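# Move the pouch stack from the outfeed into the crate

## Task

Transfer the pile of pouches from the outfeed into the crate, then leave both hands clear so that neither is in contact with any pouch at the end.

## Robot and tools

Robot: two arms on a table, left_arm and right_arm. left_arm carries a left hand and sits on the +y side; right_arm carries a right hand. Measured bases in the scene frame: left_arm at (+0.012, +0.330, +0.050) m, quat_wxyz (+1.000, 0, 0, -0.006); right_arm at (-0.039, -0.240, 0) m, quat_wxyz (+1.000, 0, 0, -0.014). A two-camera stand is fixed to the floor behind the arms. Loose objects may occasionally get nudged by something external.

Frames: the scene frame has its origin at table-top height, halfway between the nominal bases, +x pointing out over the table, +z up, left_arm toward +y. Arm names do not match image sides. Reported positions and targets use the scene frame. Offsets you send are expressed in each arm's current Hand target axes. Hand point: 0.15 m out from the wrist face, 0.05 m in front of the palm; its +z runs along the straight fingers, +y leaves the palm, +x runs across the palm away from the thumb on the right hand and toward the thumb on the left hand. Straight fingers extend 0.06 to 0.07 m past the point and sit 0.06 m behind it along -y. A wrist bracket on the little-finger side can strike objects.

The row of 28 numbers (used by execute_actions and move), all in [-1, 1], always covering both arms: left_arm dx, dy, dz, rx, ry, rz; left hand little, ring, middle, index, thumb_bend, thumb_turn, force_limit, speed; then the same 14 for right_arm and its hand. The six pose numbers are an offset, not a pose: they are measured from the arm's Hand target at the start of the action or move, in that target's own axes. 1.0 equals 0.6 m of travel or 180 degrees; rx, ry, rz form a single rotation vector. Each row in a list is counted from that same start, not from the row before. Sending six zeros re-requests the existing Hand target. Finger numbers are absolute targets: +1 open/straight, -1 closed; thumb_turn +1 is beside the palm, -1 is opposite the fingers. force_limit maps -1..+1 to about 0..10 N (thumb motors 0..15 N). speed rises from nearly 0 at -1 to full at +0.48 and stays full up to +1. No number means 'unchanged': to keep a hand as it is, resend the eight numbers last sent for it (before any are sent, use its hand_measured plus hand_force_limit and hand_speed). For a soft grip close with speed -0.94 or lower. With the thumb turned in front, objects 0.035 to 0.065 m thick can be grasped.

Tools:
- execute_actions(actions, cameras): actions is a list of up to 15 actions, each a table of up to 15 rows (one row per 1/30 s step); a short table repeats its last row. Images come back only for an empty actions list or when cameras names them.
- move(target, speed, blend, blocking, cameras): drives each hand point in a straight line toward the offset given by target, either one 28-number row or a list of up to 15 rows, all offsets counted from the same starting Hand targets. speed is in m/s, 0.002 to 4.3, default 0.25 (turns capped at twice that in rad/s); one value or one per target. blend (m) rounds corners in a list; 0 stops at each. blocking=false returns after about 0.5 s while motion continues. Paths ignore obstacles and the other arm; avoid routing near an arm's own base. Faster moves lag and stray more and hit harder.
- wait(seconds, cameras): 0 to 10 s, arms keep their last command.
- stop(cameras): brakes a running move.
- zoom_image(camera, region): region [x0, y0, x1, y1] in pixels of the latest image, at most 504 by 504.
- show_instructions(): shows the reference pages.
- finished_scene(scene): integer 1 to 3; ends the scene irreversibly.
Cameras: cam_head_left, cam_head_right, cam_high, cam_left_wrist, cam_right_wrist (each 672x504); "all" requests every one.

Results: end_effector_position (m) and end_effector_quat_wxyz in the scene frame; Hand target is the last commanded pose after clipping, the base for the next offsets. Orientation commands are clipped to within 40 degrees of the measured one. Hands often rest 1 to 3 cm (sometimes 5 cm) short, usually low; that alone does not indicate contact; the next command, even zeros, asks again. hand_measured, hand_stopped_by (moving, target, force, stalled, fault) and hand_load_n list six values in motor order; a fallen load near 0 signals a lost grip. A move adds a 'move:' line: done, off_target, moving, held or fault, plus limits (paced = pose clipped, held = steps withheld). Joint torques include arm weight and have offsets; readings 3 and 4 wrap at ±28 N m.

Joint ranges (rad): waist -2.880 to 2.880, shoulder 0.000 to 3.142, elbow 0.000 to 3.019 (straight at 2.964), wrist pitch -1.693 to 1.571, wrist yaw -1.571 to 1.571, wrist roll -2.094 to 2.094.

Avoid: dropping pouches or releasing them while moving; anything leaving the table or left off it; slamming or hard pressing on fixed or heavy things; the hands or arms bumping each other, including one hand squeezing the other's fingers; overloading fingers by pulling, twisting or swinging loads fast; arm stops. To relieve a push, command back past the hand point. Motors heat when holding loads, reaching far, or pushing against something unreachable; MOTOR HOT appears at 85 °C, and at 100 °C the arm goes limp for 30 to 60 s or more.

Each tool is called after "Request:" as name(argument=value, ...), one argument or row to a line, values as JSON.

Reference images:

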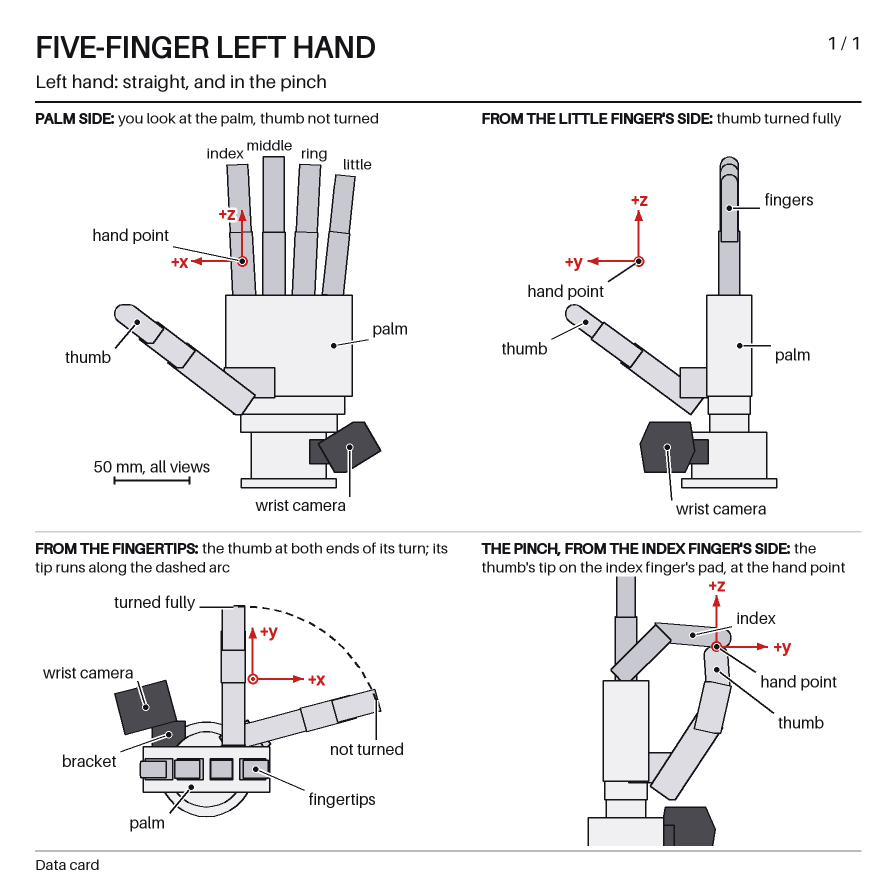

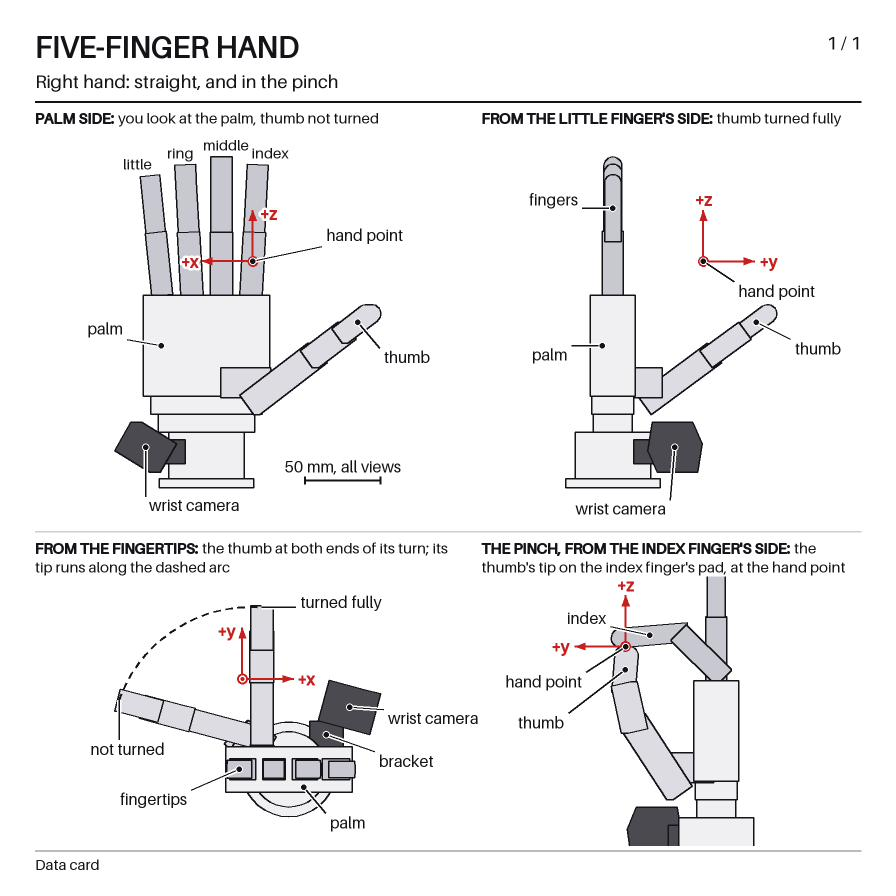

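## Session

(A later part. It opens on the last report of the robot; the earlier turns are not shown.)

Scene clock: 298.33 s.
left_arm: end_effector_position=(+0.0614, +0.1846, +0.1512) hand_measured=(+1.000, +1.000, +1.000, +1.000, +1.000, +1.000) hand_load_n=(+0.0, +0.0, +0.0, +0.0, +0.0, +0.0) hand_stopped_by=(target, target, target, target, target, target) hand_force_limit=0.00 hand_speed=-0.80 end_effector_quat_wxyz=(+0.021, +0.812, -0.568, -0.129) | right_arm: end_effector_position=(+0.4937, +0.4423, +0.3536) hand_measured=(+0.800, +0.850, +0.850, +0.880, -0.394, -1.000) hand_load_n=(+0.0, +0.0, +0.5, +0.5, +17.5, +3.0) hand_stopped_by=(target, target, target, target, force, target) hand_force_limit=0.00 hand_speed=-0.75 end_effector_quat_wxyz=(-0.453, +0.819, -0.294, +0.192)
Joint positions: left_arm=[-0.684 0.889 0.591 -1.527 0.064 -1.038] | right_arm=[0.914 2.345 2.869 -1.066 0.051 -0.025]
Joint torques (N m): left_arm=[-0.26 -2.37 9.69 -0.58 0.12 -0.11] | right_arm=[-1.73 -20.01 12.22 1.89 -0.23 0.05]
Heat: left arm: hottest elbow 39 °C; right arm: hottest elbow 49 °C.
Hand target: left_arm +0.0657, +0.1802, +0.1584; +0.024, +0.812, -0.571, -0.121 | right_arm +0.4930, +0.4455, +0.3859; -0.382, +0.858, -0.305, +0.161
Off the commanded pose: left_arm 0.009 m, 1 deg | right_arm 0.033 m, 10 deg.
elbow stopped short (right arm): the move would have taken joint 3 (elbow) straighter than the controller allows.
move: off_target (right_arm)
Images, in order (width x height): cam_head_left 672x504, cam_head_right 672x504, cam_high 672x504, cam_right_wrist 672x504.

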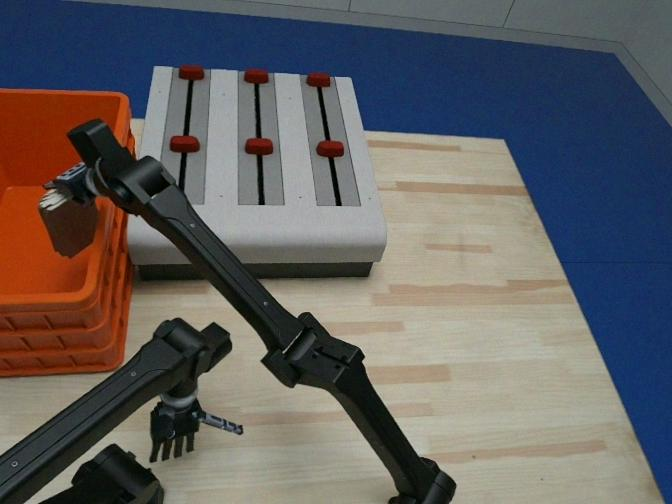

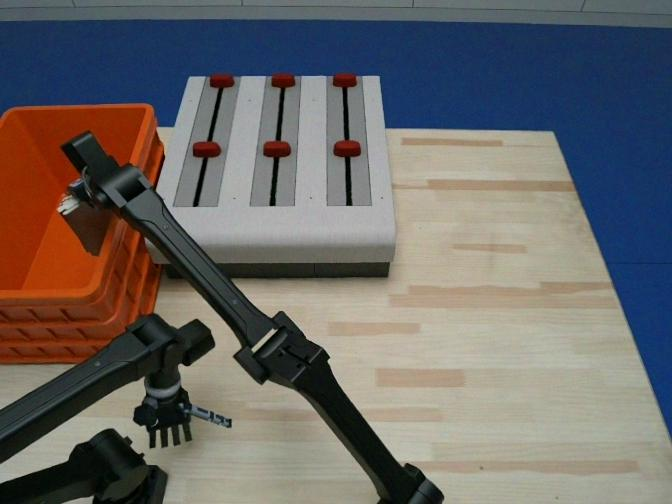

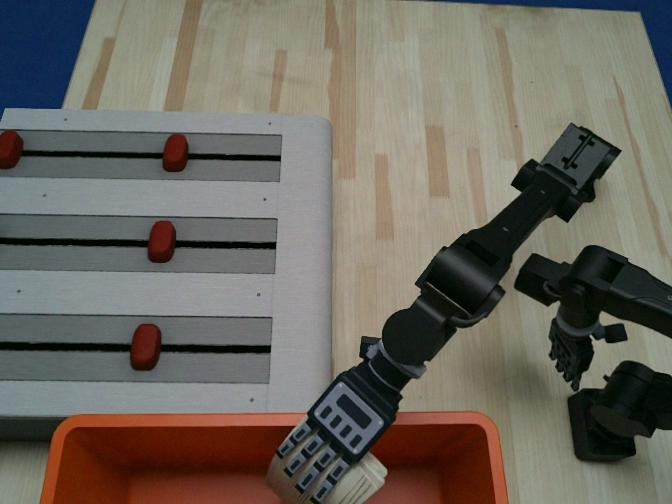

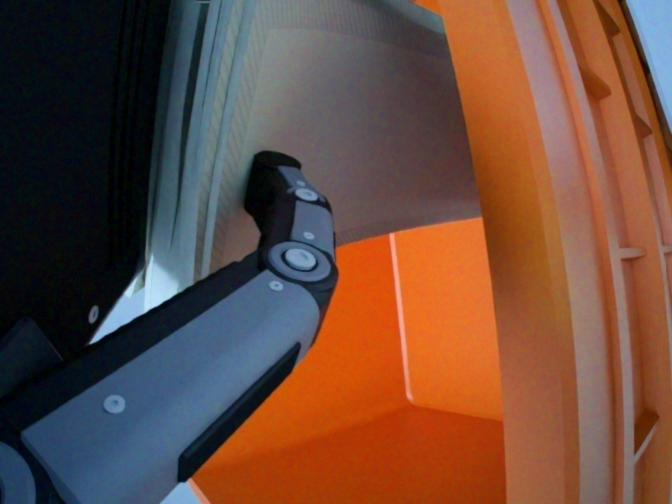

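Request:
move(
  target=[0,0,0,0,0,0,1,1,1,1,1,1,0,-0.8,-0.0043,0.0754,0.0658,0,0,0,0.8,0.85,0.85,0.88,-0.95,-1,0.0,-0.75],
  cameras=["cam_high","cam_head_right","cam_head_left","cam_right_wrist"],
  speed=0.1,
)

Scene clock: 304.87 s.
left_arm: end_effector_position=(+0.0614, +0.1846, +0.1512) hand_measured=(+1.000, +1.000, +1.000, +1.000, +1.000, +1.000) hand_load_n=(+0.0, +0.0, +0.0, +0.0, +0.0, +0.0) hand_stopped_by=(target, target, target, target, target, target) hand_force_limit=0.00 hand_speed=-0.80 end_effector_quat_wxyz=(+0.021, +0.812, -0.568, -0.129) | right_arm: end_effector_position=(+0.4914, +0.4409, +0.3043) hand_measured=(+0.800, +0.850, +0.850, +0.880, -0.394, -1.000) hand_load_n=(+0.0, +0.0, +0.5, +0.5, +17.0, +3.0) hand_stopped_by=(target, target, target, target, force, target) hand_force_limit=0.00 hand_speed=-0.75 end_effector_quat_wxyz=(-0.411, +0.843, -0.300, +0.175)
Joint positions: left_arm=[-0.684 0.889 0.591 -1.527 0.064 -1.038] | right_arm=[0.914 2.391 2.87 -1.124 0.047 -0.025]
Joint torques (N m): left_arm=[-0.26 -2.43 9.68 -0.58 0.12 -0.11] | right_arm=[-1.85 -19.78 12.15 1.65 -0.2 -0.02]
Heat: left arm: hottest elbow 39 °C; right arm: hottest elbow 50 °C.
Hand target: left_arm +0.0657, +0.1802, +0.1584; +0.024, +0.812, -0.571, -0.121 | right_arm +0.4930, +0.4455, +0.3260; -0.382, +0.857, -0.305, +0.161
Off the commanded pose: left_arm 0.009 m, 1 deg | right_arm 0.022 m, 4 deg.
elbow stopped short (right arm): the move would have taken joint 3 (elbow) straighter than the controller allows.
move: off_target (right_arm)
Images, in order (width x height): cam_head_left 672x504, cam_head_right 672x504, cam_high 672x504, cam_right_wrist 672x504.

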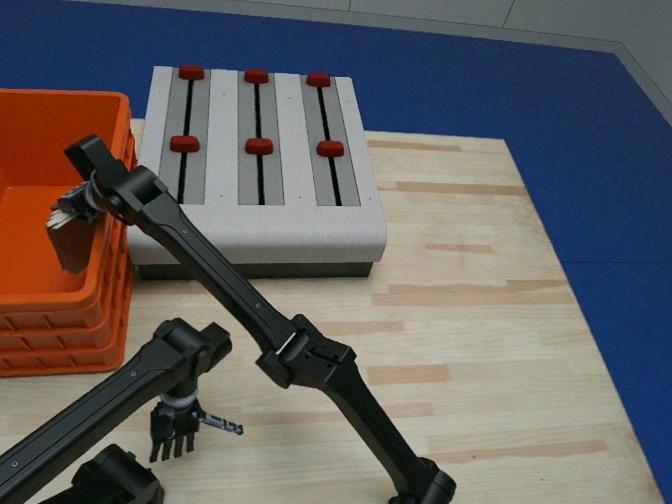

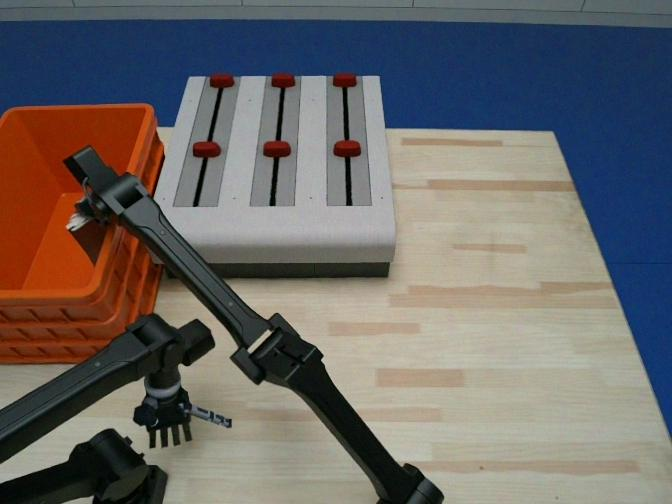

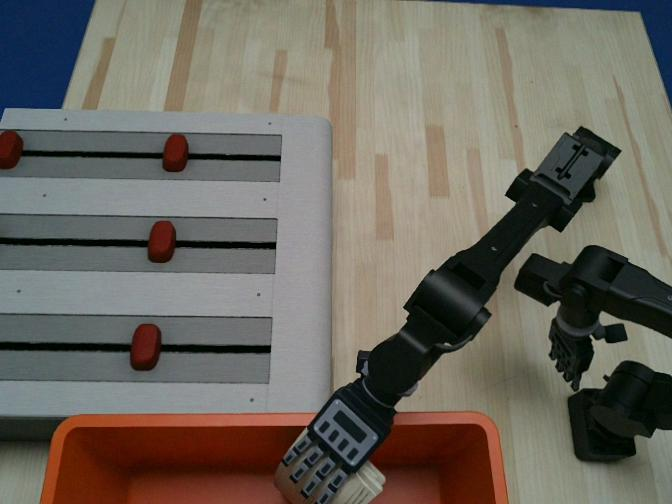

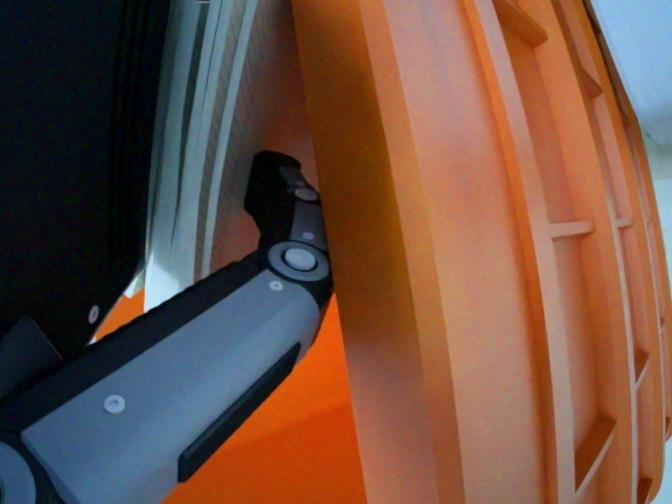

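Request:
zoom_image(
  camera="cam_head_left",
  region=[0, 80, 180, 320],
)

Request:
zoom_image(
  camera="cam_head_right",
  region=[0, 80, 180, 320],
)

Scaled by 2.100 from the camera's 672x504 image, which has a finer 960x720 frame.

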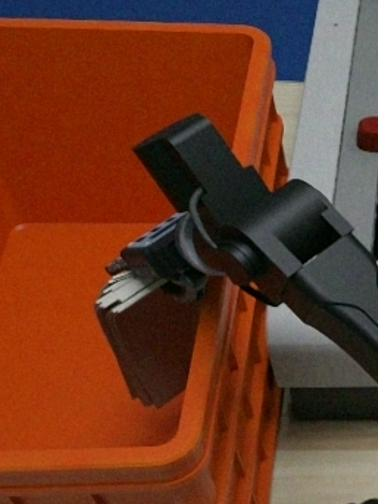

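Scaled by 2.100 from the camera's 672x504 image, which has a finer 960x720 frame.

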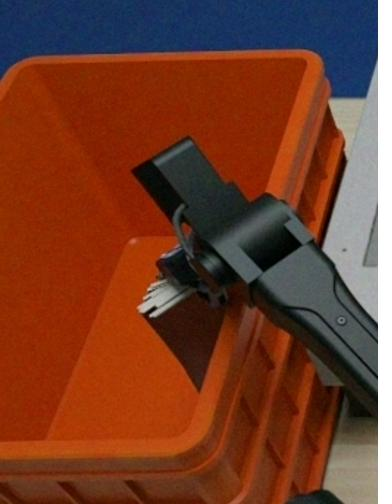

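Request:
move(
  target=[0,0,0,0,0,0,1,1,1,1,1,1,0,-0.8,0,0,0,0,0,0,1,1,1,1,1,-1,0.0,-0.8],
  cameras=["cam_high","cam_head_right","cam_head_left","cam_right_wrist"],
  speed=0.1,
)

Request:
zoom_image(
  camera="cam_head_left",
  region=[0, 80, 180, 320],
)

Scene clock: 314.63 s.
left_arm: end_effector_position=(+0.0614, +0.1846, +0.1512) hand_measured=(+1.000, +1.000, +1.000, +1.000, +1.000, +1.000) hand_load_n=(+0.0, +0.0, +0.0, +0.0, +0.0, +0.0) hand_stopped_by=(target, target, target, target, target, target) hand_force_limit=0.00 hand_speed=-0.80 end_effector_quat_wxyz=(+0.021, +0.812, -0.568, -0.129) | right_arm: end_effector_position=(+0.4796, +0.4573, +0.3153) hand_measured=(+1.000, +1.000, +1.000, +1.000, +0.996, -1.000) hand_load_n=(+0.0, +0.0, +0.0, +0.0, -5.0, +3.5) hand_stopped_by=(target, target, target, target, moving, target) hand_force_limit=0.00 hand_speed=-0.80 end_effector_quat_wxyz=(-0.431, +0.835, -0.298, +0.168)
Joint positions: left_arm=[-0.684 0.889 0.591 -1.527 0.064 -1.038] | right_arm=[0.933 2.394 2.888 -1.103 0.039 -0.002]
Joint torques (N m): left_arm=[-0.26 -2.37 9.68 -0.59 0.12 -0.11] | right_arm=[-3.37 -20.01 10.88 1.09 0.08 -0.15]
Heat: left arm: hottest elbow 39 °C; right arm: hottest elbow 49 °C.
Hand target: left_arm +0.0657, +0.1802, +0.1584; +0.024, +0.812, -0.571, -0.121 | right_arm +0.4930, +0.4455, +0.3259; -0.382, +0.858, -0.305, +0.161
Off the commanded pose: left_arm 0.009 m, 1 deg | right_arm 0.021 m, 6 deg.
elbow stopped short (right arm): the move would have taken joint 3 (elbow) straighter than the controller allows.
move: moving (right_arm; no rest 5 s after the path's end)
Images, in order (width x height): cam_head_left 672x504, cam_head_right 672x504, cam_high 672x504, cam_right_wrist 672x504.

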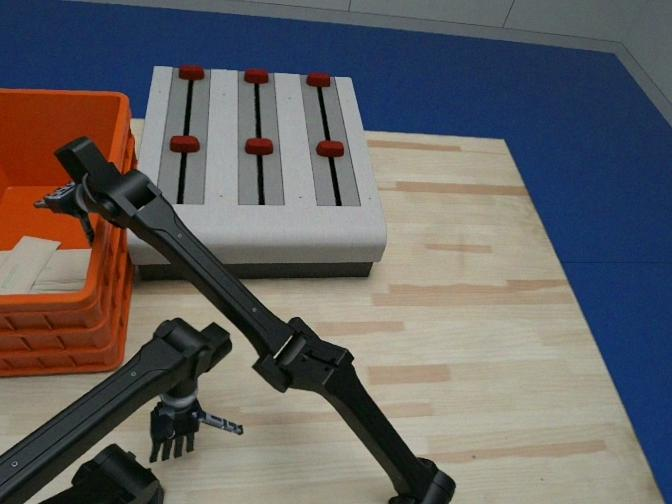

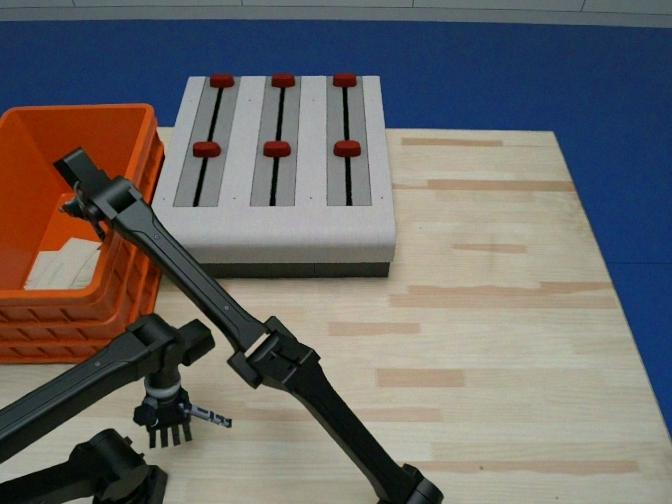

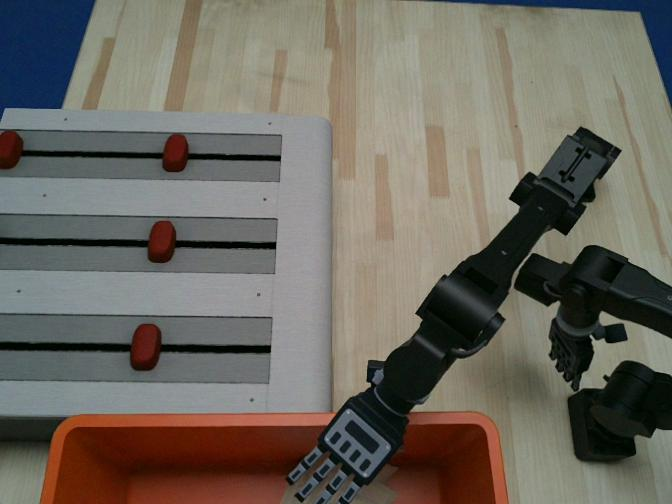

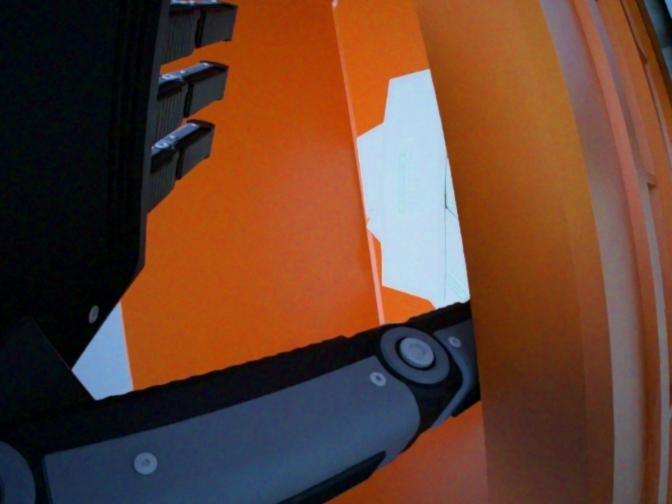

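Scaled by 2.100 from the camera's 672x504 image, which has a finer 960x720 frame.

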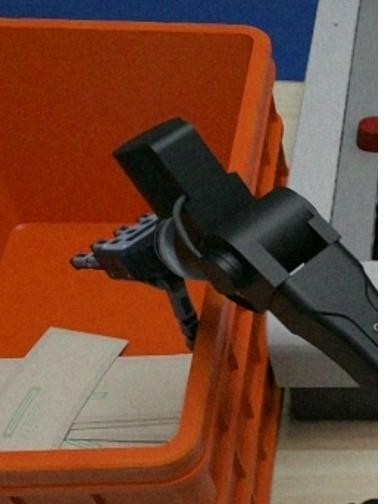

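Request:
move(
  target=[
    [0,0,0,0,0,0,1,1,1,1,1,1,0,-0.8,0,0,0,0,0,0,1,1,1,1,0.2,-1,0.0,-0.2],
    [0,0,0,0,0,0,1,1,1,1,1,1,0,-0.8,0.015,-0.25,-0.24,0,0,0,1,1,1,1,0.2,-1,0.0,-0.2],
  ],
  cameras=["cam_high","cam_head_right","cam_head_left","cam_right_wrist"],
  speed=0.15,
)

Request:
zoom_image(
  camera="cam_head_left",
  region=[0, 80, 180, 320],
)

Scene clock: 321.23 s.
left_arm: end_effector_position=(+0.0614, +0.1846, +0.1512) hand_measured=(+1.000, +1.000, +1.000, +1.000, +1.000, +1.000) hand_load_n=(+0.0, +0.0, +0.0, +0.0, +0.0, +0.0) hand_stopped_by=(target, target, target, target, target, target) hand_force_limit=0.00 hand_speed=-0.80 end_effector_quat_wxyz=(+0.021, +0.812, -0.568, -0.129) | right_arm: end_effector_position=(+0.4832, +0.4418, +0.4946) hand_measured=(+1.000, +1.000, +1.000, +1.000, +0.200, -1.000) hand_load_n=(+0.0, +0.0, +0.0, +0.0, +0.0, +0.0) hand_stopped_by=(target, target, target, target, target, target) hand_force_limit=0.00 hand_speed=-0.20 end_effector_quat_wxyz=(-0.572, +0.739, -0.278, +0.224)
Joint positions: left_arm=[-0.684 0.889 0.591 -1.527 0.064 -1.038] | right_arm=[0.922 2.234 2.888 -0.902 0.054 0]
Joint torques (N m): left_arm=[-0.21 -2.26 9.69 -0.58 0.12 -0.1] | right_arm=[-2.2 -19.43 10.43 3.4 0.22 0.1]
Motor temperatures (°C): left_arm=[28 28 39 30 31 30] | right_arm=[31 37 48 30 31 32]
Heat: left arm: hottest elbow 39 °C; right arm: hottest elbow 48 °C.
Hand target: left_arm +0.0657, +0.1802, +0.1584; +0.024, +0.812, -0.571, -0.121 | right_arm +0.4865, +0.4378, +0.5338; -0.382, +0.858, -0.305, +0.161
Off the commanded pose: left_arm 0.009 m, 1 deg | right_arm 0.040 m, 27 deg.
elbow stopped short (right arm): the move would have taken joint 3 (elbow) straighter than the controller allows.
move: off_target (right_arm)
Images, in order (width x height): cam_head_left 672x504, cam_head_right 672x504, cam_high 672x504, cam_right_wrist 672x504.

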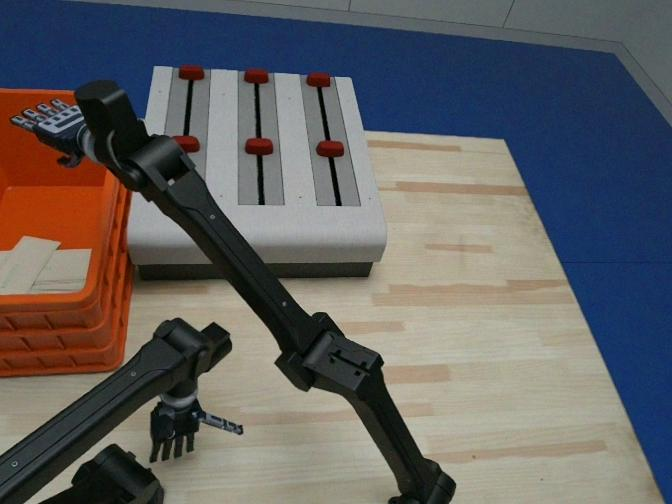

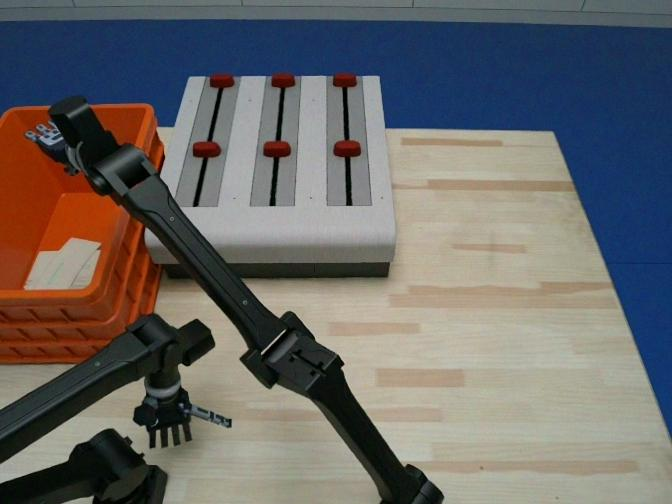

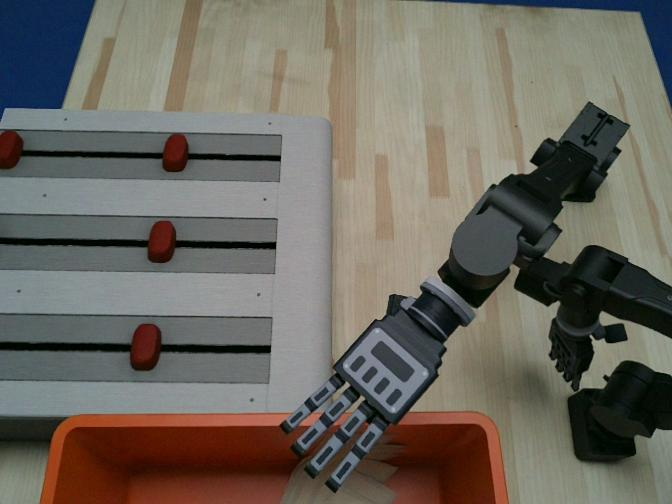

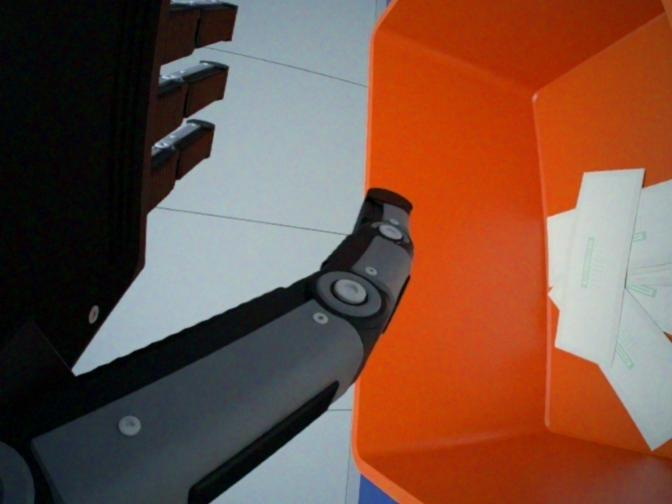

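Scaled by 2.100 from the camera's 672x504 image, which has a finer 960x720 frame.

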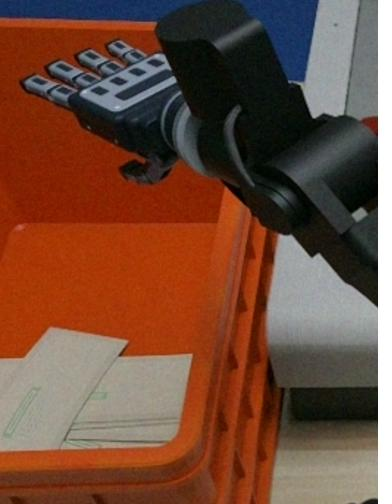

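Request:
finished_scene(
  scene=1,
)

The scene is finished: the task was done.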